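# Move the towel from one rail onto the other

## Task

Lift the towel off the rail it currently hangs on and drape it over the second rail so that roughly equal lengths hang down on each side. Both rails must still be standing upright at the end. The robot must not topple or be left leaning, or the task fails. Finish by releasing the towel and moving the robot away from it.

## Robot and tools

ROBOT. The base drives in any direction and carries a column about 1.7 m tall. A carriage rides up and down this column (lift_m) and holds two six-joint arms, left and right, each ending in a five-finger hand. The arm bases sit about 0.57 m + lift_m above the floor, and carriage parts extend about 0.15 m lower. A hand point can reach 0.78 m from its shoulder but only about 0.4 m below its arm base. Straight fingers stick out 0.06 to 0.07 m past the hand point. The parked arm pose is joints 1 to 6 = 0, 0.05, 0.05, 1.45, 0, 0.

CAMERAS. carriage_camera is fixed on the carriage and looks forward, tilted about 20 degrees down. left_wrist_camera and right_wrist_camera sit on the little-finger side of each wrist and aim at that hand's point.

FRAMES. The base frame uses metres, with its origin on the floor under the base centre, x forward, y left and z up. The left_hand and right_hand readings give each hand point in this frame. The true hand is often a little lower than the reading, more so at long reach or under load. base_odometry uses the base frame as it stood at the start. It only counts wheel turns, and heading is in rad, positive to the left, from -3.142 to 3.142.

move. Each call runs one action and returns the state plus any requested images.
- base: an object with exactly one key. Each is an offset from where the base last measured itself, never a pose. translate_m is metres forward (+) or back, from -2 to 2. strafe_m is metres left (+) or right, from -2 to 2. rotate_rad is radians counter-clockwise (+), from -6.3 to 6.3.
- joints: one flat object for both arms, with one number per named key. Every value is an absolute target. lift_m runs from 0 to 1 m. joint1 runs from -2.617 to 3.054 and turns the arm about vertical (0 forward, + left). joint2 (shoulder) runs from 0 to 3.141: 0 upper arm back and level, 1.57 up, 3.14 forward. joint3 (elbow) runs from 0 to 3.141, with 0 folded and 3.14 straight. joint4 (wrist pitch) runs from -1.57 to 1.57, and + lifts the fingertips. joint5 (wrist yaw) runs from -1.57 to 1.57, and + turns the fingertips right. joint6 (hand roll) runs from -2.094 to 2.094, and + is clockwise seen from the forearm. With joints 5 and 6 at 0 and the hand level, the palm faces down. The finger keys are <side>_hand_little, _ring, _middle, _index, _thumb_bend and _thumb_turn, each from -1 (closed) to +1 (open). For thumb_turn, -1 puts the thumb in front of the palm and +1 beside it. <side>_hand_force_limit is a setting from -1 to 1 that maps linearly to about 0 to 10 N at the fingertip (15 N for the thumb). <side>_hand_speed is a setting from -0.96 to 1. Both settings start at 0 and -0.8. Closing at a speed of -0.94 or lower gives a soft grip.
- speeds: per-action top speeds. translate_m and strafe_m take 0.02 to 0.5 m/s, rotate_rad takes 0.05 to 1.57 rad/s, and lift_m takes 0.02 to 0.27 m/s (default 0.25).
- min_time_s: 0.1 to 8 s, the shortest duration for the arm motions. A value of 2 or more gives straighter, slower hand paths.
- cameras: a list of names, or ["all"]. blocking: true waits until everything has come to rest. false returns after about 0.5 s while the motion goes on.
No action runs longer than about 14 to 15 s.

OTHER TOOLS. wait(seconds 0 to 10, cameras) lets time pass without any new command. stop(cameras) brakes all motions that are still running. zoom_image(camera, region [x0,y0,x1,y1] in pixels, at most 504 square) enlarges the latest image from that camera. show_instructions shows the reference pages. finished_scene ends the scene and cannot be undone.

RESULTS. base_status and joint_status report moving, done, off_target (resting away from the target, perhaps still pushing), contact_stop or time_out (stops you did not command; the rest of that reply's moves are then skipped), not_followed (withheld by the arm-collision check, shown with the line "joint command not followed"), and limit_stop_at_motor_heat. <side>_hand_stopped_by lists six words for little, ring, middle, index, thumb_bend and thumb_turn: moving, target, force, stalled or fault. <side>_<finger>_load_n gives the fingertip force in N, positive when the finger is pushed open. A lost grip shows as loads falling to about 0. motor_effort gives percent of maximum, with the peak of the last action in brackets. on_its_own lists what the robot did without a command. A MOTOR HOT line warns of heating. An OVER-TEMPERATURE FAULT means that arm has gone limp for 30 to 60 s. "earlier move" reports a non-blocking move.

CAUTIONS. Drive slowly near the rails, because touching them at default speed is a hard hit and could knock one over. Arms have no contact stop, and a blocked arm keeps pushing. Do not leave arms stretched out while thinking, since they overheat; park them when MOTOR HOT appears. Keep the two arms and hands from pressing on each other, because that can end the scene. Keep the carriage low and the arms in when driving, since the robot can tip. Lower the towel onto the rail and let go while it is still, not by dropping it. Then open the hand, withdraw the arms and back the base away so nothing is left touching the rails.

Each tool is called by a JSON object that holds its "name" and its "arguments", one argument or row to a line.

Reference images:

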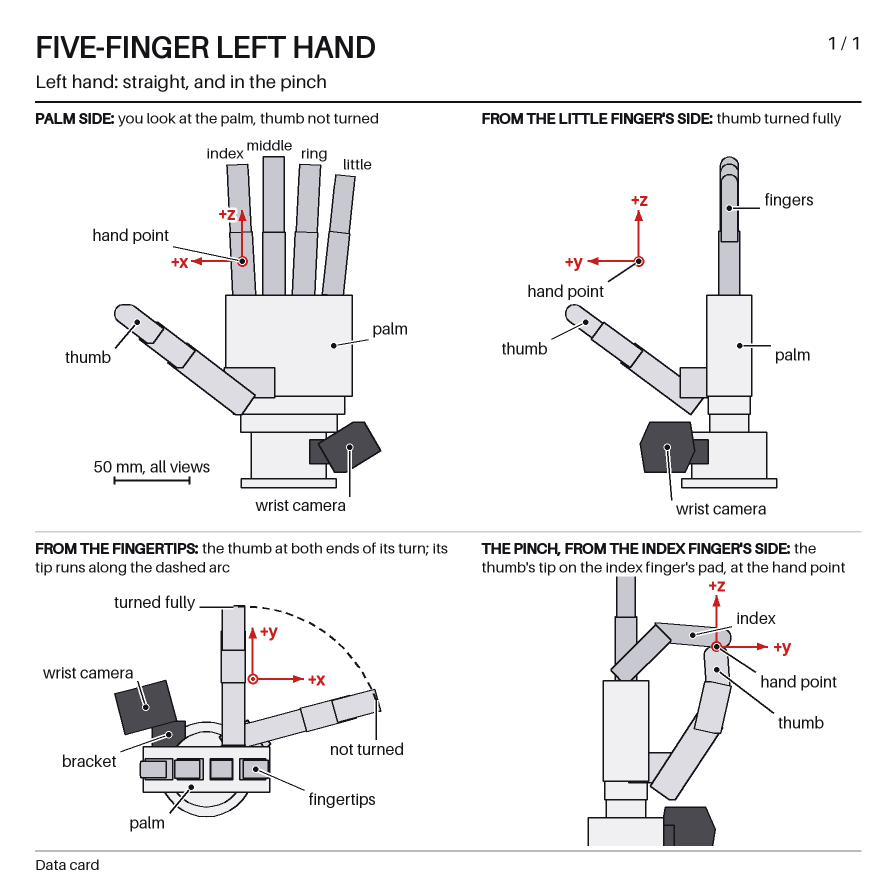

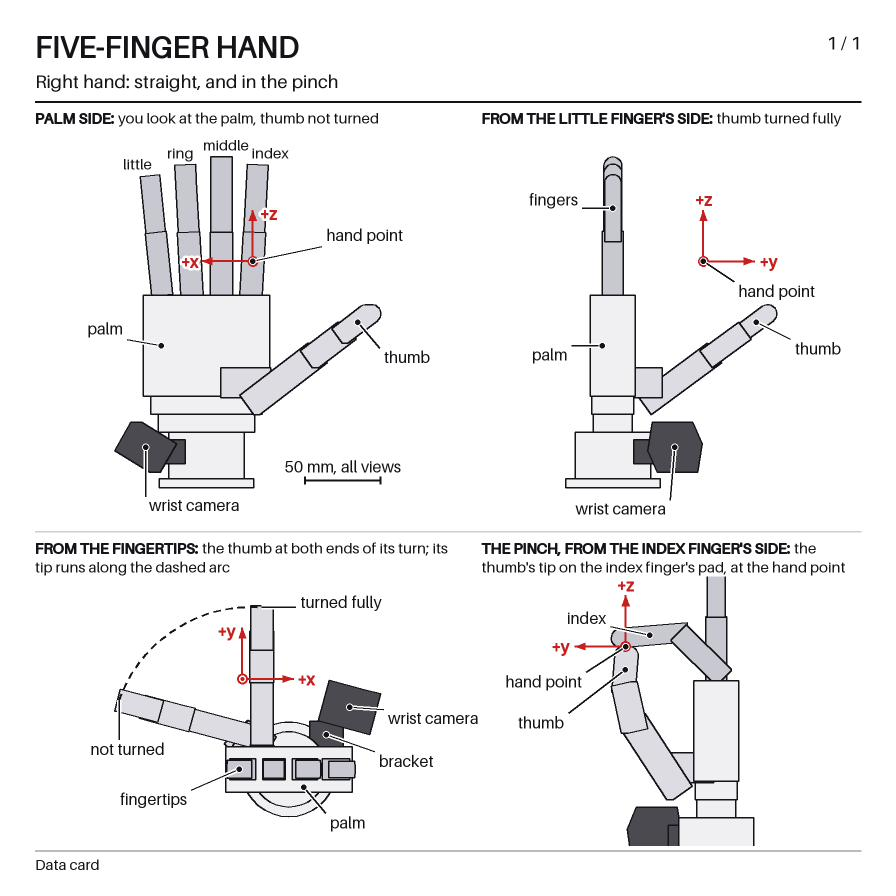

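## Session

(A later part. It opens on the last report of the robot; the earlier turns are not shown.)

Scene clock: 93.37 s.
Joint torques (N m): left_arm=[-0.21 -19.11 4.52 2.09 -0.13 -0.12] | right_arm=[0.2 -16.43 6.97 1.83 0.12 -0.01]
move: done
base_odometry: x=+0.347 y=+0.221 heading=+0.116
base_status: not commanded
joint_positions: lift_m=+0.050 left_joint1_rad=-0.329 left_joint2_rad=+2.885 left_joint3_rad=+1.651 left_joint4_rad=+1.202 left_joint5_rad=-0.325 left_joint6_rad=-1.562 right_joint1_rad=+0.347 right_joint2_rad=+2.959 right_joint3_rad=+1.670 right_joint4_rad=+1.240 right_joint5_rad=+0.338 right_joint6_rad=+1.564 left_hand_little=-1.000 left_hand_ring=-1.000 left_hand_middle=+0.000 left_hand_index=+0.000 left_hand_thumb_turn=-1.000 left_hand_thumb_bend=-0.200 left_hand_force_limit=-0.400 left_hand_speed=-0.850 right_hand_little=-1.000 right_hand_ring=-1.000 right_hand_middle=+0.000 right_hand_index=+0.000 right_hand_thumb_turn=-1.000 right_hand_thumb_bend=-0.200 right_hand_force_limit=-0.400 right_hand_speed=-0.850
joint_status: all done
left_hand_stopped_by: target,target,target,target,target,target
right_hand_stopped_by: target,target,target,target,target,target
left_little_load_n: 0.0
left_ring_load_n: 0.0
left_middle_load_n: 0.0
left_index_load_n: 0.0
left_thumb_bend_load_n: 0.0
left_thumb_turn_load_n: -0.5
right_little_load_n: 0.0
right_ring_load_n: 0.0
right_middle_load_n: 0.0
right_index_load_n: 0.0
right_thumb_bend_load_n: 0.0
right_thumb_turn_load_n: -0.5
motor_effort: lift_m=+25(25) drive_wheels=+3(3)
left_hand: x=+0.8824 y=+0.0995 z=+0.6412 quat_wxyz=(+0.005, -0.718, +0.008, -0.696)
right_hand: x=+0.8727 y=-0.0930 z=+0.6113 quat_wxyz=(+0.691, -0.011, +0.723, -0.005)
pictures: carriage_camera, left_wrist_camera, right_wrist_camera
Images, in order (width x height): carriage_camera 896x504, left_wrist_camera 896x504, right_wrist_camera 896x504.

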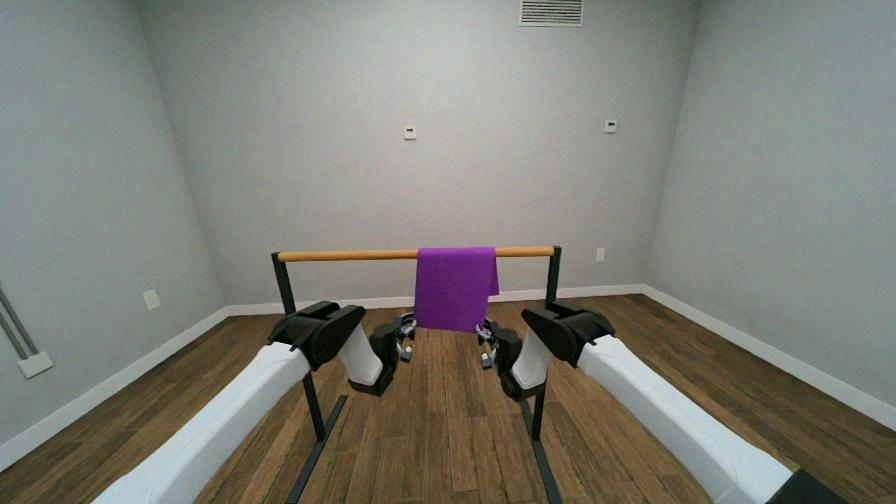

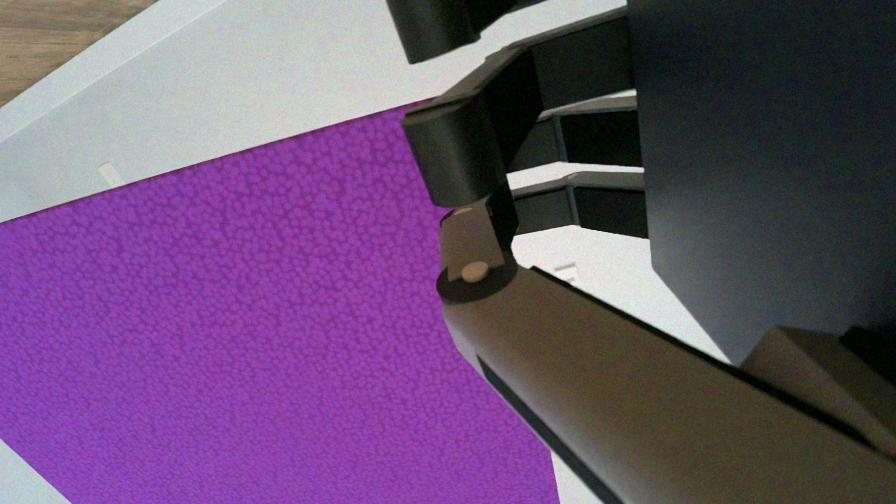

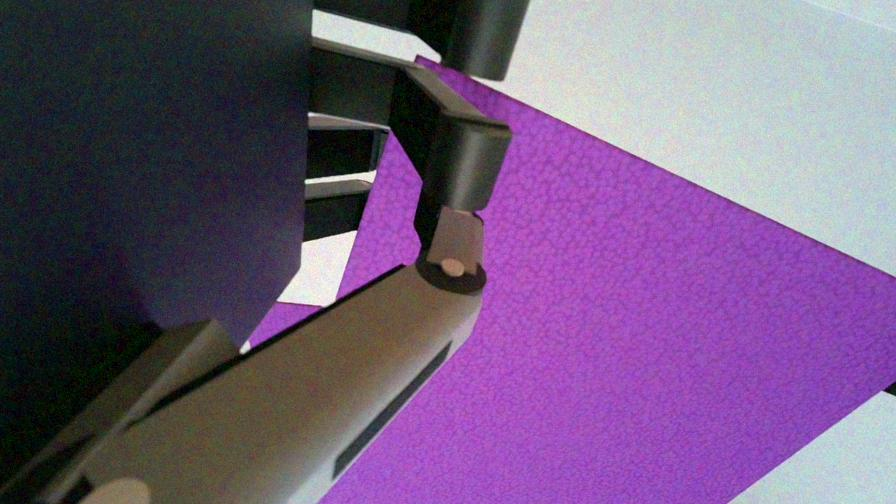

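{"name": "move", "arguments": {
  "joints": {"left_hand_thumb_bend":-0.05,"right_hand_thumb_bend":-0.05,"left_hand_speed":-0.9,"right_hand_speed":-0.9,"left_hand_force_limit":-0.3,"right_hand_force_limit":-0.3,"left_hand_index":-0.5,"left_hand_middle":-0.5,"right_hand_index":-0.5,"right_hand_middle":-0.5},
  "cameras": ["all"]
}}

Scene clock: 99.03 s.
Joint torques (N m): left_arm=[-0.17 -19.14 4.48 2.09 -0.13 -0.11] | right_arm=[0.2 -16.38 6.97 1.84 0.13 -0.01]
move: off_target
base_odometry: x=+0.347 y=+0.221 heading=+0.116
base_status: not commanded
joint_positions: lift_m=+0.050 left_joint1_rad=-0.329 left_joint2_rad=+2.885 left_joint3_rad=+1.651 left_joint4_rad=+1.202 left_joint5_rad=-0.325 left_joint6_rad=-1.562 right_joint1_rad=+0.347 right_joint2_rad=+2.959 right_joint3_rad=+1.670 right_joint4_rad=+1.240 right_joint5_rad=+0.338 right_joint6_rad=+1.564 left_hand_little=-1.000 left_hand_ring=-1.000 left_hand_middle=-0.203 left_hand_index=-0.230 left_hand_thumb_turn=-1.000 left_hand_thumb_bend=-0.054 left_hand_force_limit=-0.300 left_hand_speed=-0.900 right_hand_little=-1.000 right_hand_ring=-1.000 right_hand_middle=-0.193 right_hand_index=-0.203 right_hand_thumb_turn=-1.000 right_hand_thumb_bend=-0.056 right_hand_force_limit=-0.300 right_hand_speed=-0.900
joint_status: left_hand_middle off_target (ended at -0.203, target -0.500); left_hand_index off_target (ended at -0.230, target -0.500); right_hand_middle off_target (ended at -0.193, target -0.500); right_hand_index off_target (ended at -0.203, target -0.500); the others done
left_hand_stopped_by: target,target,force,force,target,target
right_hand_stopped_by: target,target,force,force,target,target
left_little_load_n: 0.0
left_ring_load_n: 0.0
left_middle_load_n: 3.0
left_index_load_n: 4.0
left_thumb_bend_load_n: -4.0
left_thumb_turn_load_n: -1.0
right_little_load_n: 0.0
right_ring_load_n: 0.0
right_middle_load_n: 4.5
right_index_load_n: 3.5
right_thumb_bend_load_n: -9.5
right_thumb_turn_load_n: -1.0
motor_effort: lift_m=+25(25) drive_wheels=+3(3)
left_hand: x=+0.8824 y=+0.0995 z=+0.6412 quat_wxyz=(+0.005, -0.718, +0.008, -0.696)
right_hand: x=+0.8727 y=-0.0930 z=+0.6113 quat_wxyz=(+0.691, -0.011, +0.723, -0.005)
pictures: carriage_camera, left_wrist_camera, right_wrist_camera
Images, in order (width x height): carriage_camera 896x504, left_wrist_camera 896x504, right_wrist_camera 896x504.

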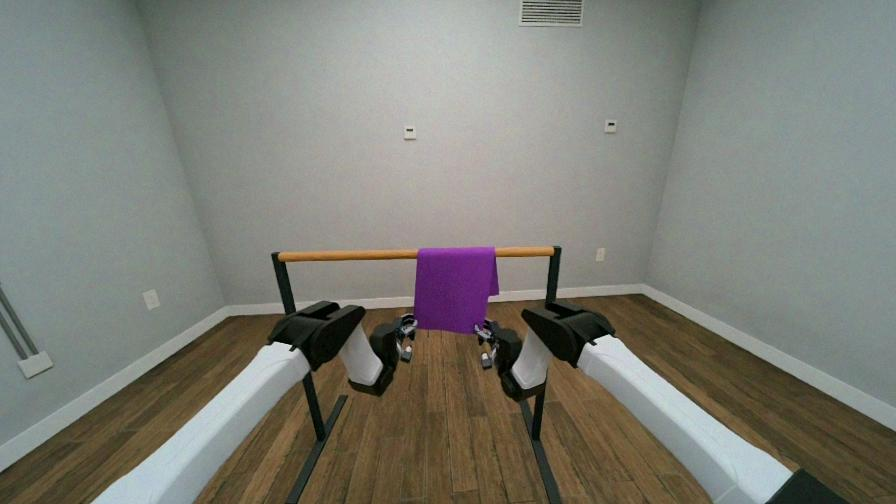

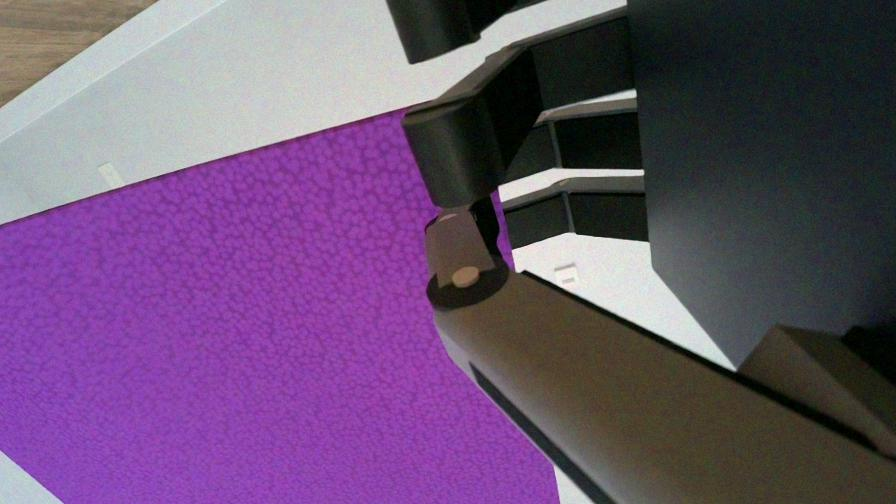

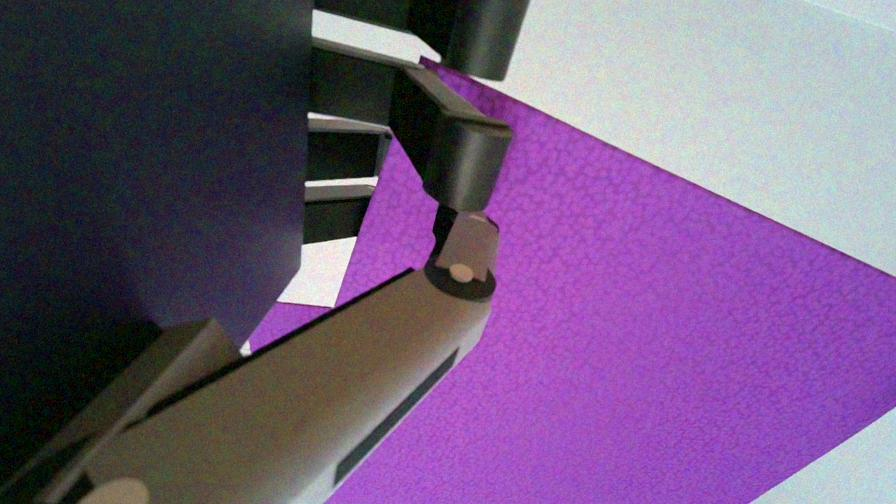

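{"name": "move", "arguments": {
  "base": {"translate_m": -0.12},
  "speeds": {"translate_m": 0.06},
  "cameras": ["carriage_camera"]
}}

{"name": "move", "arguments": {
  "joints": {"lift_m":0.4},
  "speeds": {"lift_m": 0.12},
  "cameras": ["all"]
}}

Scene clock: 102.60 s.
Joint torques (N m): left_arm=[-0.08 -19.14 4.45 2.1 -0.13 -0.12] | right_arm=[-0.02 -16.46 6.99 1.83 0.11 -0.01]
move: done
base_odometry: x=+0.228 y=+0.208 heading=+0.117
base_status: done
joint_positions: lift_m=+0.050 left_joint1_rad=-0.331 left_joint2_rad=+2.885 left_joint3_rad=+1.651 left_joint4_rad=+1.200 left_joint5_rad=-0.325 left_joint6_rad=-1.562 right_joint1_rad=+0.348 right_joint2_rad=+2.959 right_joint3_rad=+1.670 right_joint4_rad=+1.240 right_joint5_rad=+0.338 right_joint6_rad=+1.564 left_hand_little=-1.000 left_hand_ring=-1.000 left_hand_middle=-0.203 left_hand_index=-0.230 left_hand_thumb_turn=-1.000 left_hand_thumb_bend=-0.054 left_hand_force_limit=-0.300 left_hand_speed=-0.900 right_hand_little=-1.000 right_hand_ring=-1.000 right_hand_middle=-0.193 right_hand_index=-0.203 right_hand_thumb_turn=-1.000 right_hand_thumb_bend=-0.056 right_hand_force_limit=-0.300 right_hand_speed=-0.900
joint_status: not commanded
left_hand_stopped_by: target,target,force,force,target,target
right_hand_stopped_by: target,target,force,force,target,target
left_little_load_n: 0.0
left_ring_load_n: 0.0
left_middle_load_n: 3.0
left_index_load_n: 3.5
left_thumb_bend_load_n: -4.0
left_thumb_turn_load_n: -1.0
right_little_load_n: 0.0
right_ring_load_n: 0.0
right_middle_load_n: 4.5
right_index_load_n: 3.5
right_thumb_bend_load_n: -9.0
right_thumb_turn_load_n: -1.0
motor_effort: lift_m=+25(25) drive_wheels=-6(10)
left_hand: x=+0.8821 y=+0.0985 z=+0.6409 quat_wxyz=(+0.005, -0.718, +0.009, -0.696)
right_hand: x=+0.8723 y=-0.0921 z=+0.6112 quat_wxyz=(+0.691, -0.012, +0.723, -0.004)
Images, in order (width x height): carriage_camera 896x504.

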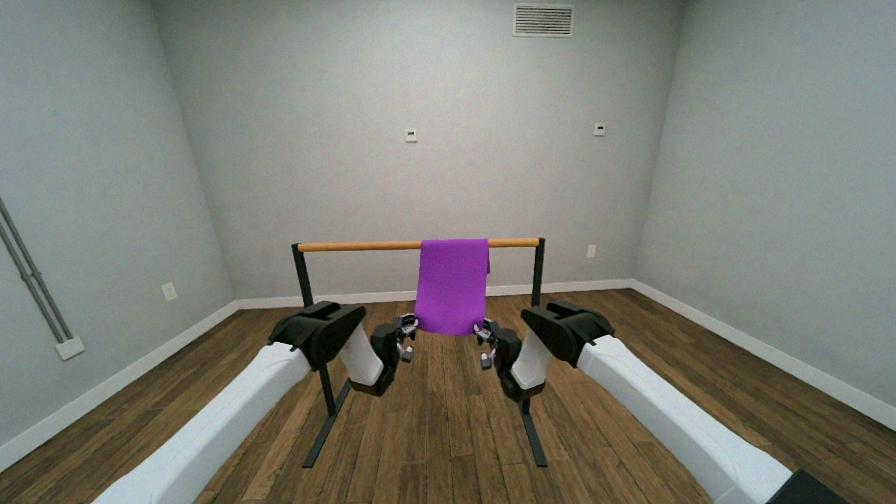

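Scene clock: 105.93 s.
Joint torques (N m): left_arm=[-0.09 -18.89 4.67 2.12 -0.14 -0.12] | right_arm=[0.03 -16.17 6.91 1.9 0.12 -0.01]
move: done
base_odometry: x=+0.228 y=+0.208 heading=+0.117
base_status: not commanded
joint_positions: lift_m=+0.400 left_joint1_rad=-0.331 left_joint2_rad=+2.883 left_joint3_rad=+1.649 left_joint4_rad=+1.199 left_joint5_rad=-0.325 left_joint6_rad=-1.562 right_joint1_rad=+0.348 right_joint2_rad=+2.955 right_joint3_rad=+1.671 right_joint4_rad=+1.236 right_joint5_rad=+0.338 right_joint6_rad=+1.564 left_hand_little=-1.000 left_hand_ring=-1.000 left_hand_middle=-0.203 left_hand_index=-0.230 left_hand_thumb_turn=-1.000 left_hand_thumb_bend=-0.054 left_hand_force_limit=-0.300 left_hand_speed=-0.900 right_hand_little=-1.000 right_hand_ring=-1.000 right_hand_middle=-0.193 right_hand_index=-0.203 right_hand_thumb_turn=-1.000 right_hand_thumb_bend=-0.056 right_hand_force_limit=-0.300 right_hand_speed=-0.900
joint_status: all done
left_hand_stopped_by: target,target,force,force,target,target
right_hand_stopped_by: target,target,force,force,target,target
left_little_load_n: 0.0
left_ring_load_n: 0.0
left_middle_load_n: 3.0
left_index_load_n: 4.0
left_thumb_bend_load_n: -3.5
left_thumb_turn_load_n: -1.0
right_little_load_n: 0.0
right_ring_load_n: 0.0
right_middle_load_n: 4.5
right_index_load_n: 3.5
right_thumb_bend_load_n: -9.0
right_thumb_turn_load_n: -1.0
motor_effort: lift_m=+25(31) drive_wheels=-6(6)
left_hand: x=+0.8821 y=+0.0985 z=+0.9915 quat_wxyz=(+0.005, -0.719, +0.009, -0.695)
right_hand: x=+0.8730 y=-0.0920 z=+0.9624 quat_wxyz=(+0.691, -0.012, +0.723, -0.005)
pictures: carriage_camera, left_wrist_camera, right_wrist_camera
Images, in order (width x height): carriage_camera 896x504, left_wrist_camera 896x504, right_wrist_camera 896x504.

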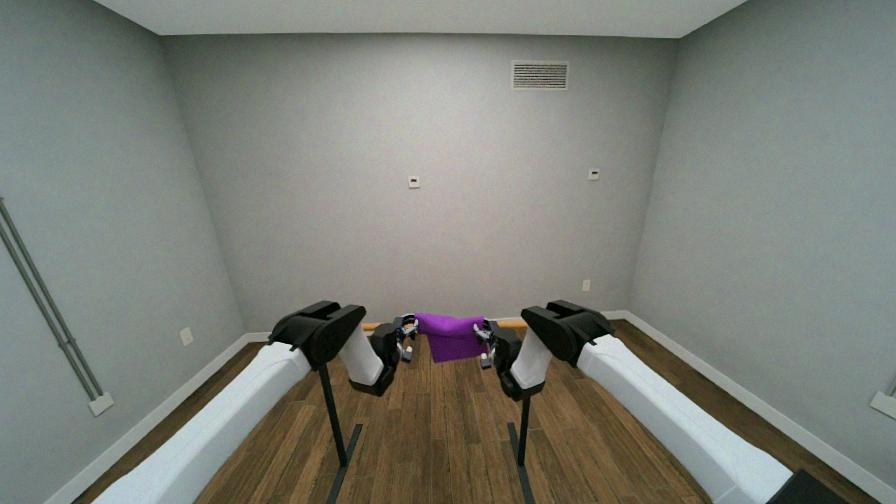

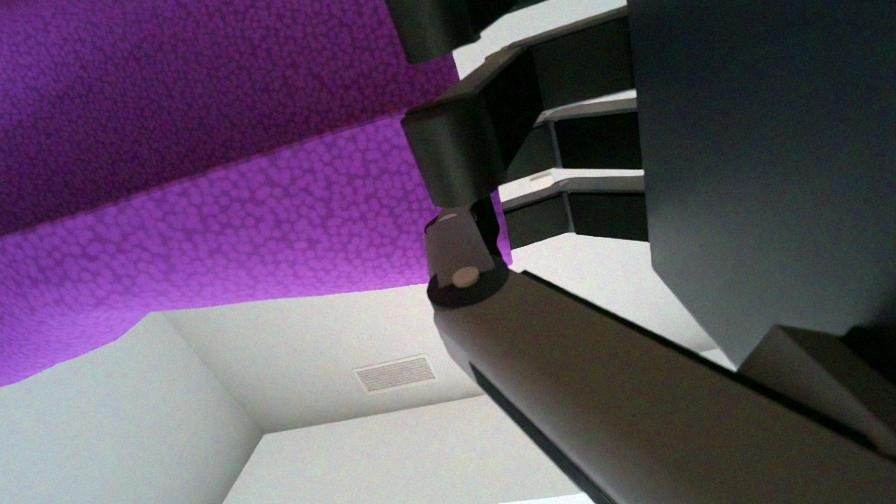

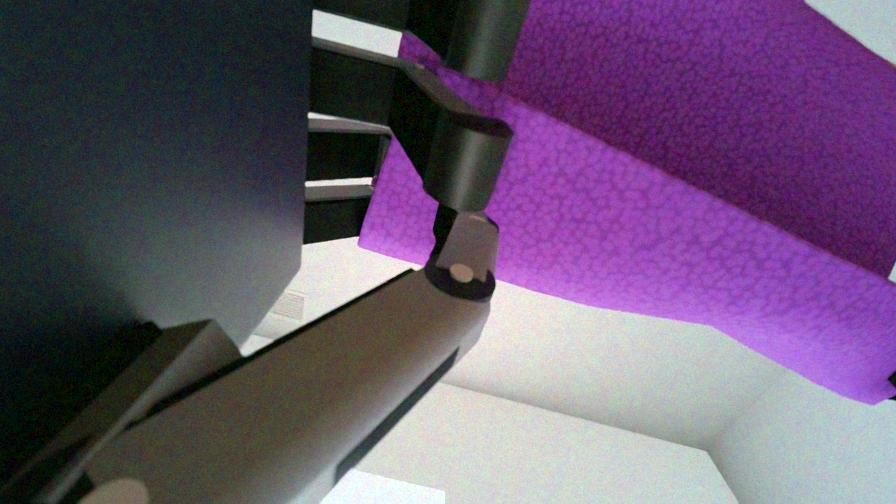

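Working well. Continue raising.

{"name": "move", "arguments": {
  "joints": {"lift_m":0.62},
  "speeds": {"lift_m": 0.1},
  "cameras": ["carriage_camera"]
}}

{"name": "move", "arguments": {
  "joints": {"lift_m":0.82},
  "speeds": {"lift_m": 0.1},
  "cameras": ["all"]
}}

Scene clock: 108.97 s.
Joint torques (N m): left_arm=[-0.08 -18.77 4.74 2.16 -0.13 -0.11] | right_arm=[0.05 -15.94 6.95 1.92 0.13 0]
move: done
base_odometry: x=+0.228 y=+0.208 heading=+0.117
base_status: not commanded
joint_positions: lift_m=+0.620 left_joint1_rad=-0.331 left_joint2_rad=+2.881 left_joint3_rad=+1.648 left_joint4_rad=+1.195 left_joint5_rad=-0.325 left_joint6_rad=-1.562 right_joint1_rad=+0.348 right_joint2_rad=+2.953 right_joint3_rad=+1.671 right_joint4_rad=+1.232 right_joint5_rad=+0.338 right_joint6_rad=+1.564 left_hand_little=-1.000 left_hand_ring=-1.000 left_hand_middle=-0.203 left_hand_index=-0.230 left_hand_thumb_turn=-1.000 left_hand_thumb_bend=-0.054 left_hand_force_limit=-0.300 left_hand_speed=-0.900 right_hand_little=-1.000 right_hand_ring=-1.000 right_hand_middle=-0.193 right_hand_index=-0.203 right_hand_thumb_turn=-1.000 right_hand_thumb_bend=-0.056 right_hand_force_limit=-0.300 right_hand_speed=-0.900
joint_status: all done
left_hand_stopped_by: target,target,force,force,target,target
right_hand_stopped_by: target,target,force,force,target,target
left_little_load_n: 0.0
left_ring_load_n: 0.0
left_middle_load_n: 3.0
left_index_load_n: 4.0
left_thumb_bend_load_n: -4.0
left_thumb_turn_load_n: -0.5
right_little_load_n: 0.0
right_ring_load_n: 0.5
right_middle_load_n: 4.5
right_index_load_n: 3.5
right_thumb_bend_load_n: -9.0
right_thumb_turn_load_n: -1.0
motor_effort: lift_m=+25(31) drive_wheels=-6(6)
left_hand: x=+0.8821 y=+0.0982 z=+1.2111 quat_wxyz=(+0.005, -0.720, +0.010, -0.694)
right_hand: x=+0.8733 y=-0.0918 z=+1.1828 quat_wxyz=(+0.690, -0.012, +0.724, -0.005)
Images, in order (width x height): carriage_camera 896x504.

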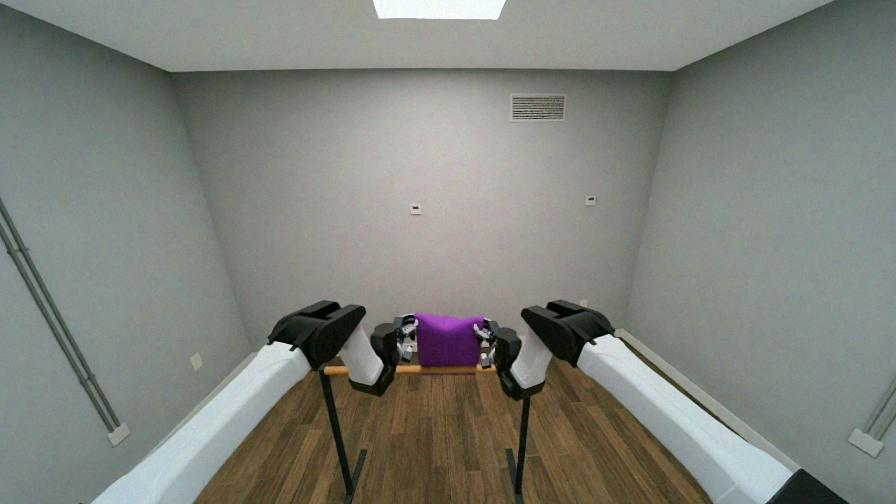

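Scene clock: 111.37 s.
Joint torques (N m): left_arm=[-0.03 -18.58 4.82 2.17 -0.14 -0.11] | right_arm=[0.2 -15.79 7.16 1.94 0.12 -0.01]
move: done
base_odometry: x=+0.228 y=+0.208 heading=+0.117
base_status: not commanded
joint_positions: lift_m=+0.820 left_joint1_rad=-0.331 left_joint2_rad=+2.880 left_joint3_rad=+1.647 left_joint4_rad=+1.195 left_joint5_rad=-0.325 left_joint6_rad=-1.562 right_joint1_rad=+0.348 right_joint2_rad=+2.952 right_joint3_rad=+1.671 right_joint4_rad=+1.232 right_joint5_rad=+0.338 right_joint6_rad=+1.564 left_hand_little=-1.000 left_hand_ring=-1.000 left_hand_middle=-0.203 left_hand_index=-0.230 left_hand_thumb_turn=-1.000 left_hand_thumb_bend=-0.054 left_hand_force_limit=-0.300 left_hand_speed=-0.900 right_hand_little=-1.000 right_hand_ring=-1.000 right_hand_middle=-0.193 right_hand_index=-0.203 right_hand_thumb_turn=-1.000 right_hand_thumb_bend=-0.056 right_hand_force_limit=-0.300 right_hand_speed=-0.900
joint_status: all done
left_hand_stopped_by: target,target,force,force,target,target
right_hand_stopped_by: target,target,force,force,target,target
left_little_load_n: 0.0
left_ring_load_n: 0.0
left_middle_load_n: 3.0
left_index_load_n: 3.5
left_thumb_bend_load_n: -3.5
left_thumb_turn_load_n: -0.5
right_little_load_n: 0.0
right_ring_load_n: 0.0
right_middle_load_n: 4.5
right_index_load_n: 3.5
right_thumb_bend_load_n: -9.0
right_thumb_turn_load_n: -1.0
motor_effort: lift_m=+24(31) drive_wheels=-6(6)
left_hand: x=+0.8821 y=+0.0983 z=+1.4113 quat_wxyz=(+0.005, -0.720, +0.010, -0.694)
right_hand: x=+0.8736 y=-0.0918 z=+1.3837 quat_wxyz=(+0.691, -0.012, +0.723, -0.005)
pictures: carriage_camera, left_wrist_camera, right_wrist_camera
Images, in order (width x height): carriage_camera 896x504, left_wrist_camera 896x504, right_wrist_camera 896x504.

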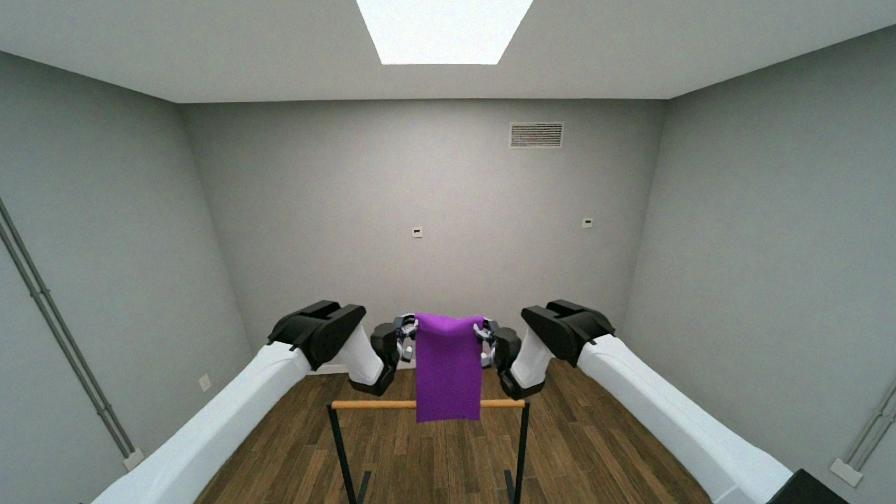

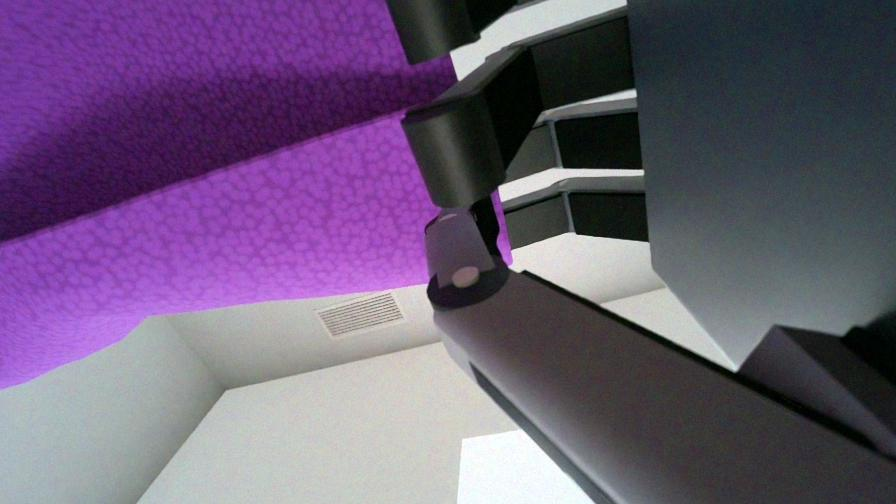

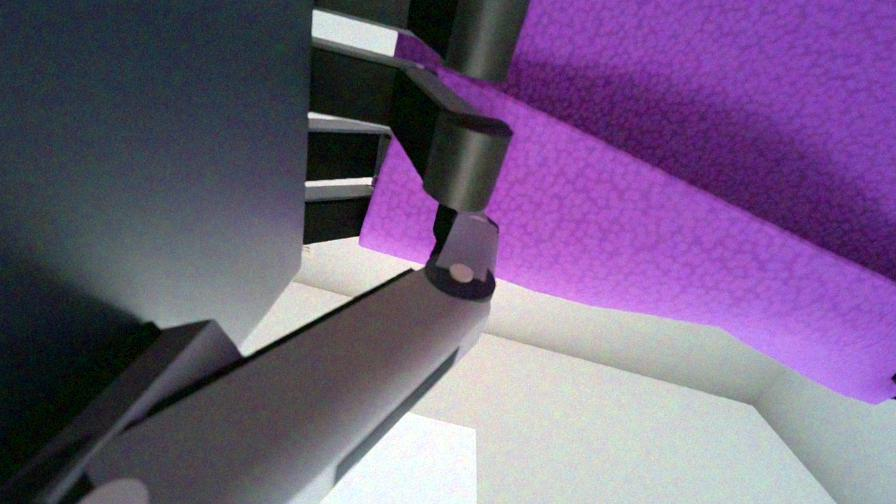

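{"name": "move", "arguments": {
  "base": {"translate_m": -0.5},
  "speeds": {"translate_m": 0.2, "lift_m": 0.1}
}}

{"name": "move", "arguments": {
  "base": {"strafe_m": 0.54},
  "joints": {"lift_m":0.5},
  "speeds": {"strafe_m": 0.2, "lift_m": 0.15}
}}

{"name": "move", "arguments": {
  "base": {"rotate_rad": -2.772},
  "speeds": {"rotate_rad": 0.6},
  "cameras": ["all"]
}}

"speeds": lift_m has a speed but no command beside it: command lift_m too, or leave its speed out
Scene clock: 115.10 s.
Joint torques (N m): left_arm=[-0.05 -18.59 4.86 2.18 -0.13 -0.11] | right_arm=[0.01 -15.88 6.99 1.91 0.13 -0.02]
base_odometry: x=+0.228 y=+0.208 heading=+0.117
base_status: not commanded
joint_positions: lift_m=+0.820 left_joint1_rad=-0.331 left_joint2_rad=+2.880 left_joint3_rad=+1.647 left_joint4_rad=+1.194 left_joint5_rad=-0.325 left_joint6_rad=-1.562 right_joint1_rad=+0.348 right_joint2_rad=+2.952 right_joint3_rad=+1.671 right_joint4_rad=+1.232 right_joint5_rad=+0.338 right_joint6_rad=+1.564 left_hand_little=-1.000 left_hand_ring=-1.000 left_hand_middle=-0.203 left_hand_index=-0.230 left_hand_thumb_turn=-1.000 left_hand_thumb_bend=-0.054 left_hand_force_limit=-0.300 left_hand_speed=-0.900 right_hand_little=-1.000 right_hand_ring=-1.000 right_hand_middle=-0.193 right_hand_index=-0.203 right_hand_thumb_turn=-1.000 right_hand_thumb_bend=-0.056 right_hand_force_limit=-0.300 right_hand_speed=-0.900
joint_status: all done
left_hand_stopped_by: target,target,force,force,target,target
right_hand_stopped_by: target,target,force,force,target,target
left_little_load_n: 0.0
left_ring_load_n: 0.0
left_middle_load_n: 3.0
left_index_load_n: 4.0
left_thumb_bend_load_n: -4.0
left_thumb_turn_load_n: -1.0
right_little_load_n: 0.0
right_ring_load_n: 0.0
right_middle_load_n: 4.5
right_index_load_n: 3.5
right_thumb_bend_load_n: -9.0
right_thumb_turn_load_n: -1.0
motor_effort: lift_m=+25(31) drive_wheels=-6(6)
left_hand: x=+0.8821 y=+0.0983 z=+1.4111 quat_wxyz=(+0.005, -0.720, +0.010, -0.694)
right_hand: x=+0.8736 y=-0.0918 z=+1.3837 quat_wxyz=(+0.691, -0.012, +0.723, -0.005)
pictures: none

not run: a call was refused earlier in this reply.

not run: a call was refused earlier in this reply.

{"name": "move", "arguments": {
  "base": {"translate_m": -0.5},
  "speeds": {"translate_m": 0.2}
}}

{"name": "move", "arguments": {
  "base": {"strafe_m": 0.54},
  "joints": {"lift_m": 0.5},
  "speeds": {"strafe_m": 0.2, "lift_m": 0.15}
}}

{"name": "move", "arguments": {
  "base": {"rotate_rad": -2.772},
  "speeds": {"rotate_rad": 0.6},
  "cameras": ["all"]
}}

Scene clock: 121.23 s.
Joint torques (N m): left_arm=[0.01 -18.59 4.85 2.2 -0.11 -0.12] | right_arm=[0.1 -15.82 6.98 1.92 0.09 -0.01]
move: done
base_odometry: x=-0.269 y=+0.150 heading=+0.117
base_status: done
joint_positions: lift_m=+0.820 left_joint1_rad=-0.331 left_joint2_rad=+2.880 left_joint3_rad=+1.647 left_joint4_rad=+1.193 left_joint5_rad=-0.327 left_joint6_rad=-1.562 right_joint1_rad=+0.348 right_joint2_rad=+2.952 right_joint3_rad=+1.671 right_joint4_rad=+1.232 right_joint5_rad=+0.340 right_joint6_rad=+1.564 left_hand_little=-1.000 left_hand_ring=-1.000 left_hand_middle=-0.203 left_hand_index=-0.230 left_hand_thumb_turn=-1.000 left_hand_thumb_bend=-0.054 left_hand_force_limit=-0.300 left_hand_speed=-0.900 right_hand_little=-1.000 right_hand_ring=-1.000 right_hand_middle=-0.193 right_hand_index=-0.203 right_hand_thumb_turn=-1.000 right_hand_thumb_bend=-0.056 right_hand_force_limit=-0.300 right_hand_speed=-0.900
joint_status: not commanded
left_hand_stopped_by: target,target,force,force,target,target
right_hand_stopped_by: target,target,force,force,target,target
left_little_load_n: 0.0
left_ring_load_n: 0.0
left_middle_load_n: 3.5
left_index_load_n: 3.5
left_thumb_bend_load_n: -4.0
left_thumb_turn_load_n: -1.0
right_little_load_n: 0.0
right_ring_load_n: 0.0
right_middle_load_n: 4.5
right_index_load_n: 3.5
right_thumb_bend_load_n: -9.0
right_thumb_turn_load_n: -1.0
motor_effort: lift_m=+24(25) drive_wheels=-2(10)
left_hand: x=+0.8821 y=+0.0984 z=+1.4108 quat_wxyz=(+0.006, -0.720, +0.009, -0.693)
right_hand: x=+0.8736 y=-0.0918 z=+1.3837 quat_wxyz=(+0.691, -0.011, +0.723, -0.005)
pictures: none

Scene clock: 125.13 s.
Joint torques (N m): left_arm=[-0.02 -18.45 4.93 2.21 -0.11 -0.12] | right_arm=[-0.39 -15.75 6.8 1.95 0.07 0]
move: done
base_odometry: x=-0.332 y=+0.686 heading=+0.117
base_status: done
joint_positions: lift_m=+0.500 left_joint1_rad=-0.332 left_joint2_rad=+2.879 left_joint3_rad=+1.647 left_joint4_rad=+1.190 left_joint5_rad=-0.328 left_joint6_rad=-1.562 right_joint1_rad=+0.352 right_joint2_rad=+2.951 right_joint3_rad=+1.672 right_joint4_rad=+1.227 right_joint5_rad=+0.344 right_joint6_rad=+1.564 left_hand_little=-1.000 left_hand_ring=-1.000 left_hand_middle=-0.203 left_hand_index=-0.230 left_hand_thumb_turn=-1.000 left_hand_thumb_bend=-0.054 left_hand_force_limit=-0.300 left_hand_speed=-0.900 right_hand_little=-1.000 right_hand_ring=-1.000 right_hand_middle=-0.193 right_hand_index=-0.203 right_hand_thumb_turn=-1.000 right_hand_thumb_bend=-0.056 right_hand_force_limit=-0.300 right_hand_speed=-0.900
joint_status: all done
left_hand_stopped_by: target,target,force,force,target,target
right_hand_stopped_by: target,target,force,force,target,target
left_little_load_n: 0.0
left_ring_load_n: 0.0
left_middle_load_n: 3.5
left_index_load_n: 3.5
left_thumb_bend_load_n: -4.0
left_thumb_turn_load_n: -1.0
right_little_load_n: 0.0
right_ring_load_n: 0.0
right_middle_load_n: 4.5
right_index_load_n: 3.5
right_thumb_bend_load_n: -9.5
right_thumb_turn_load_n: -1.0
motor_effort: lift_m=+27(28) drive_wheels=-2(8)
left_hand: x=+0.8823 y=+0.0983 z=+1.0907 quat_wxyz=(+0.006, -0.721, +0.009, -0.693)
right_hand: x=+0.8734 y=-0.0899 z=+1.0631 quat_wxyz=(+0.690, -0.012, +0.724, -0.005)
pictures: none

Scene clock: 130.80 s.
Joint torques (N m): left_arm=[0.58 -18.45 4.9 2.19 -0.08 -0.11] | right_arm=[0.21 -15.8 6.82 1.95 0.04 -0.02]
move: done
base_odometry: x=-0.332 y=+0.686 heading=-2.654
base_status: done
joint_positions: lift_m=+0.500 left_joint1_rad=-0.337 left_joint2_rad=+2.879 left_joint3_rad=+1.647 left_joint4_rad=+1.192 left_joint5_rad=-0.330 left_joint6_rad=-1.562 right_joint1_rad=+0.346 right_joint2_rad=+2.951 right_joint3_rad=+1.672 right_joint4_rad=+1.227 right_joint5_rad=+0.349 right_joint6_rad=+1.564 left_hand_little=-1.000 left_hand_ring=-1.000 left_hand_middle=-0.203 left_hand_index=-0.230 left_hand_thumb_turn=-1.000 left_hand_thumb_bend=-0.054 left_hand_force_limit=-0.300 left_hand_speed=-0.900 right_hand_little=-1.000 right_hand_ring=-1.000 right_hand_middle=-0.193 right_hand_index=-0.203 right_hand_thumb_turn=-1.000 right_hand_thumb_bend=-0.056 right_hand_force_limit=-0.300 right_hand_speed=-0.900
joint_status: not commanded
left_hand_stopped_by: target,target,force,force,target,target
right_hand_stopped_by: target,target,force,force,target,target
left_little_load_n: -0.5
left_ring_load_n: 0.0
left_middle_load_n: 3.0
left_index_load_n: 4.0
left_thumb_bend_load_n: -3.5
left_thumb_turn_load_n: -0.5
right_little_load_n: 0.0
right_ring_load_n: 0.0
right_middle_load_n: 4.5
right_index_load_n: 3.5
right_thumb_bend_load_n: -9.0
right_thumb_turn_load_n: -1.0
motor_effort: lift_m=+26(27) drive_wheels=+8(14)
left_hand: x=+0.8812 y=+0.0953 z=+1.0913 quat_wxyz=(+0.005, -0.720, +0.010, -0.694)
right_hand: x=+0.8751 y=-0.0948 z=+1.0631 quat_wxyz=(+0.690, -0.008, +0.724, -0.009)
pictures: carriage_camera, left_wrist_camera, right_wrist_camera
Images, in order (width x height): carriage_camera 896x504, left_wrist_camera 896x504, right_wrist_camera 896x504.

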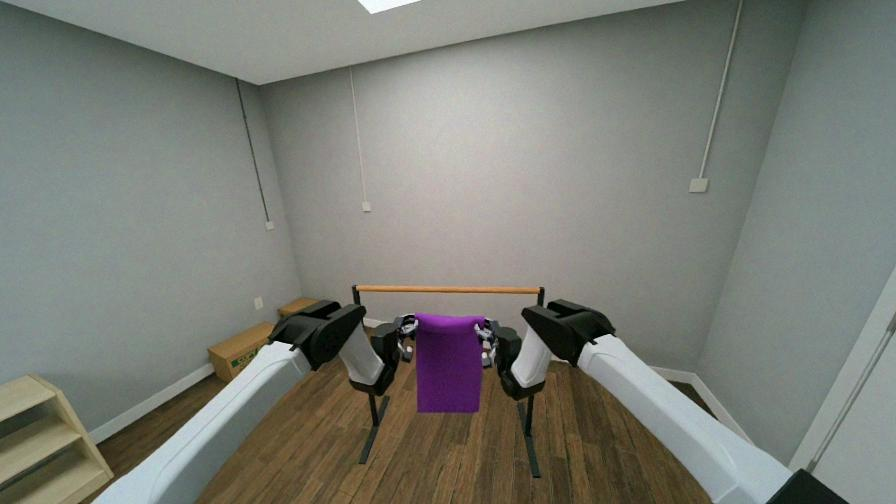

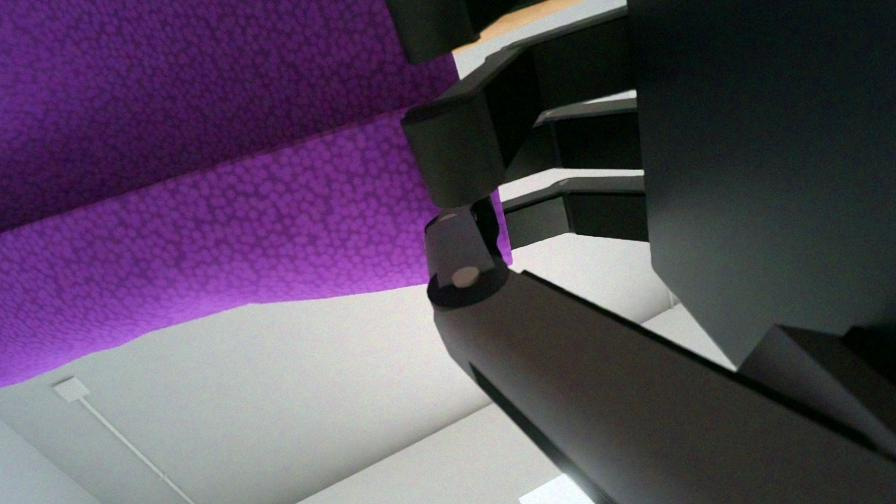

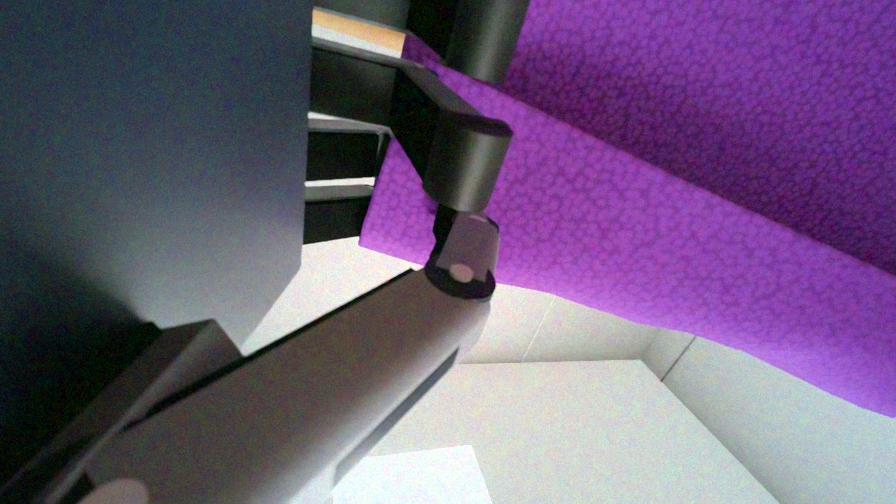

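{"name": "move", "arguments": {
  "base": {"rotate_rad": -0.06},
  "speeds": {"rotate_rad": 0.3}
}}

{"name": "move", "arguments": {
  "base": {"strafe_m": 0.078},
  "joints": {"lift_m": 0.97},
  "speeds": {"strafe_m": 0.1, "lift_m": 0.15},
  "cameras": ["carriage_camera"]
}}

Scene clock: 132.73 s.
Joint torques (N m): left_arm=[0.7 -18.44 4.92 2.2 -0.08 -0.12] | right_arm=[0.27 -15.72 6.84 1.97 0.02 -0.01]
move: done
base_odometry: x=-0.332 y=+0.686 heading=-2.714
base_status: done
joint_positions: lift_m=+0.500 left_joint1_rad=-0.339 left_joint2_rad=+2.879 left_joint3_rad=+1.647 left_joint4_rad=+1.192 left_joint5_rad=-0.331 left_joint6_rad=-1.562 right_joint1_rad=+0.345 right_joint2_rad=+2.951 right_joint3_rad=+1.672 right_joint4_rad=+1.227 right_joint5_rad=+0.351 right_joint6_rad=+1.564 left_hand_little=-1.000 left_hand_ring=-1.000 left_hand_middle=-0.203 left_hand_index=-0.230 left_hand_thumb_turn=-1.000 left_hand_thumb_bend=-0.054 left_hand_force_limit=-0.300 left_hand_speed=-0.900 right_hand_little=-1.000 right_hand_ring=-1.000 right_hand_middle=-0.193 right_hand_index=-0.203 right_hand_thumb_turn=-1.000 right_hand_thumb_bend=-0.056 right_hand_force_limit=-0.300 right_hand_speed=-0.900
joint_status: not commanded
left_hand_stopped_by: target,target,force,force,target,target
right_hand_stopped_by: target,target,force,force,target,target
left_little_load_n: 0.0
left_ring_load_n: 0.0
left_middle_load_n: 3.5
left_index_load_n: 4.0
left_thumb_bend_load_n: -4.0
left_thumb_turn_load_n: -0.5
right_little_load_n: 0.0
right_ring_load_n: 0.0
right_middle_load_n: 4.5
right_index_load_n: 3.5
right_thumb_bend_load_n: -9.0
right_thumb_turn_load_n: -1.0
motor_effort: lift_m=+27(27) drive_wheels=+9(14)
left_hand: x=+0.8808 y=+0.0942 z=+1.0913 quat_wxyz=(+0.005, -0.720, +0.010, -0.694)
right_hand: x=+0.8755 y=-0.0959 z=+1.0631 quat_wxyz=(+0.690, -0.007, +0.724, -0.010)
pictures: none

Scene clock: 136.40 s.
Joint torques (N m): left_arm=[0.29 -18.4 4.98 2.16 -0.08 -0.12] | right_arm=[-0.31 -15.66 6.93 1.95 0.02 0]
move: done
base_odometry: x=-0.300 y=+0.615 heading=-2.715
base_status: done
joint_positions: lift_m=+0.970 left_joint1_rad=-0.335 left_joint2_rad=+2.878 left_joint3_rad=+1.646 left_joint4_rad=+1.195 left_joint5_rad=-0.331 left_joint6_rad=-1.562 right_joint1_rad=+0.351 right_joint2_rad=+2.950 right_joint3_rad=+1.672 right_joint4_rad=+1.231 right_joint5_rad=+0.351 right_joint6_rad=+1.564 left_hand_little=-1.000 left_hand_ring=-1.000 left_hand_middle=-0.203 left_hand_index=-0.230 left_hand_thumb_turn=-1.000 left_hand_thumb_bend=-0.054 left_hand_force_limit=-0.300 left_hand_speed=-0.900 right_hand_little=-1.000 right_hand_ring=-1.000 right_hand_middle=-0.193 right_hand_index=-0.203 right_hand_thumb_turn=-1.000 right_hand_thumb_bend=-0.056 right_hand_force_limit=-0.300 right_hand_speed=-0.900
joint_status: all done
left_hand_stopped_by: target,target,force,force,target,target
right_hand_stopped_by: target,target,force,force,target,target
left_little_load_n: 0.0
left_ring_load_n: 0.0
left_middle_load_n: 3.5
left_index_load_n: 3.5
left_thumb_bend_load_n: -4.0
left_thumb_turn_load_n: -1.0
right_little_load_n: -0.5
right_ring_load_n: 0.0
right_middle_load_n: 4.5
right_index_load_n: 3.0
right_thumb_bend_load_n: -9.0
right_thumb_turn_load_n: -1.0
motor_effort: lift_m=+25(31) drive_wheels=+9(13)
left_hand: x=+0.8817 y=+0.0970 z=+1.5626 quat_wxyz=(+0.006, -0.719, +0.008, -0.695)
right_hand: x=+0.8743 y=-0.0923 z=+1.5354 quat_wxyz=(+0.692, -0.008, +0.722, -0.008)
Images, in order (width x height): carriage_camera 896x504.

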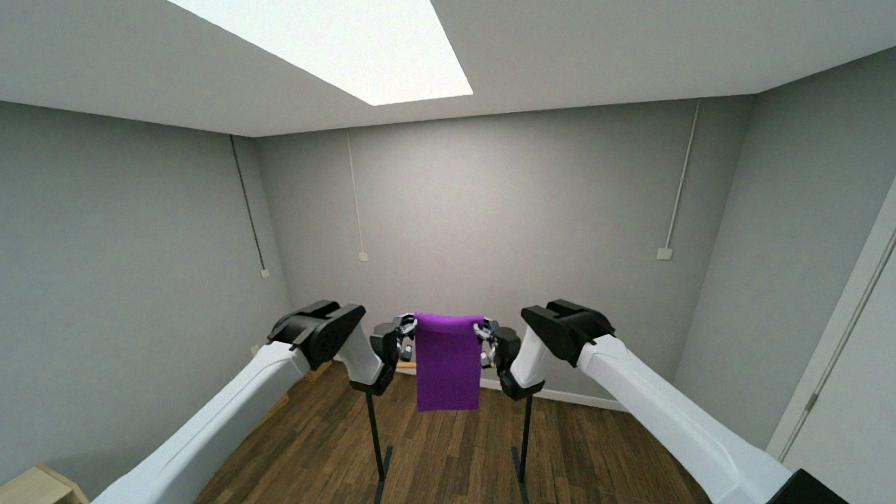

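{"name": "zoom_image", "arguments": {
  "camera": "carriage_camera",
  "region": [380, 290, 520, 430]
}}

{"name": "move", "arguments": {
  "base": {"translate_m": 0.4},
  "speeds": {"translate_m": 0.12},
  "cameras": ["carriage_camera"]
}}

Scaled by 3.600.

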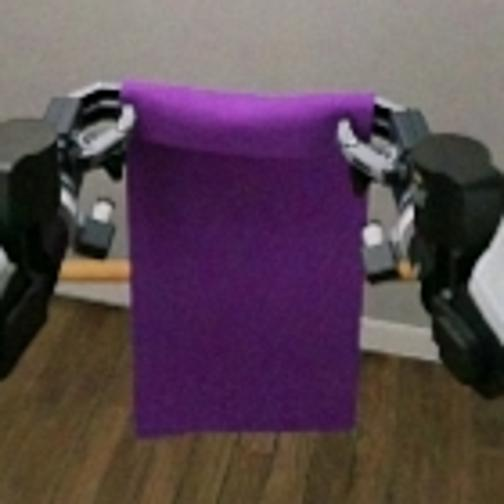

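Scene clock: 144.03 s.
Joint torques (N m): left_arm=[0.39 -18.37 4.96 2.18 -0.08 -0.13] | right_arm=[-0.2 -15.62 6.84 1.94 -0.02 -0.01]
move: done
base_odometry: x=-0.664 y=+0.449 heading=-2.714
base_status: done
joint_positions: lift_m=+0.970 left_joint1_rad=-0.335 left_joint2_rad=+2.878 left_joint3_rad=+1.646 left_joint4_rad=+1.194 left_joint5_rad=-0.331 left_joint6_rad=-1.562 right_joint1_rad=+0.351 right_joint2_rad=+2.950 right_joint3_rad=+1.672 right_joint4_rad=+1.231 right_joint5_rad=+0.351 right_joint6_rad=+1.564 left_hand_little=-1.000 left_hand_ring=-1.000 left_hand_middle=-0.203 left_hand_index=-0.230 left_hand_thumb_turn=-1.000 left_hand_thumb_bend=-0.054 left_hand_force_limit=-0.300 left_hand_speed=-0.900 right_hand_little=-1.000 right_hand_ring=-1.000 right_hand_middle=-0.193 right_hand_index=-0.203 right_hand_thumb_turn=-1.000 right_hand_thumb_bend=-0.056 right_hand_force_limit=-0.300 right_hand_speed=-0.900
joint_status: not commanded
left_hand_stopped_by: target,target,force,force,target,target
right_hand_stopped_by: target,target,force,force,target,target
left_little_load_n: 0.0
left_ring_load_n: 0.0
left_middle_load_n: 3.5
left_index_load_n: 4.0
left_thumb_bend_load_n: -4.0
left_thumb_turn_load_n: -1.0
right_little_load_n: 0.0
right_ring_load_n: 0.0
right_middle_load_n: 4.5
right_index_load_n: 3.5
right_thumb_bend_load_n: -9.0
right_thumb_turn_load_n: -1.0
motor_effort: lift_m=+25(25) drive_wheels=-6(10)
left_hand: x=+0.8817 y=+0.0970 z=+1.5620 quat_wxyz=(+0.006, -0.720, +0.009, -0.694)
right_hand: x=+0.8743 y=-0.0923 z=+1.5354 quat_wxyz=(+0.692, -0.008, +0.722, -0.008)
Images, in order (width x height): carriage_camera 896x504.

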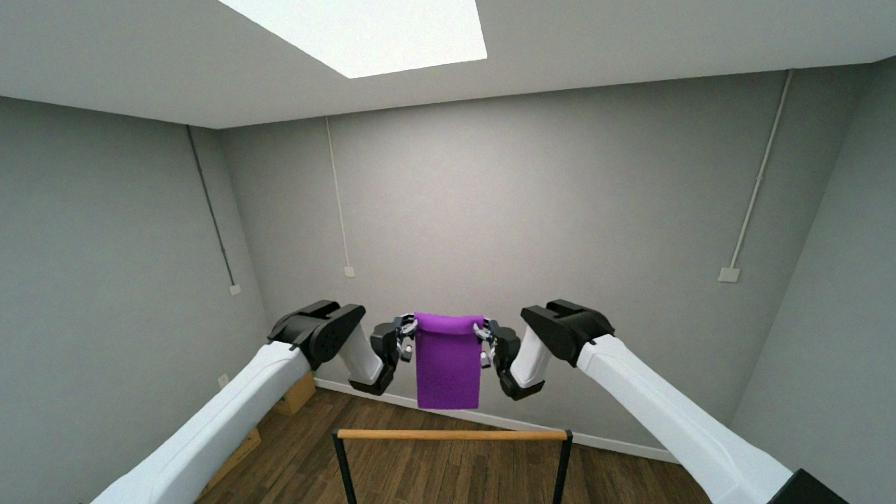

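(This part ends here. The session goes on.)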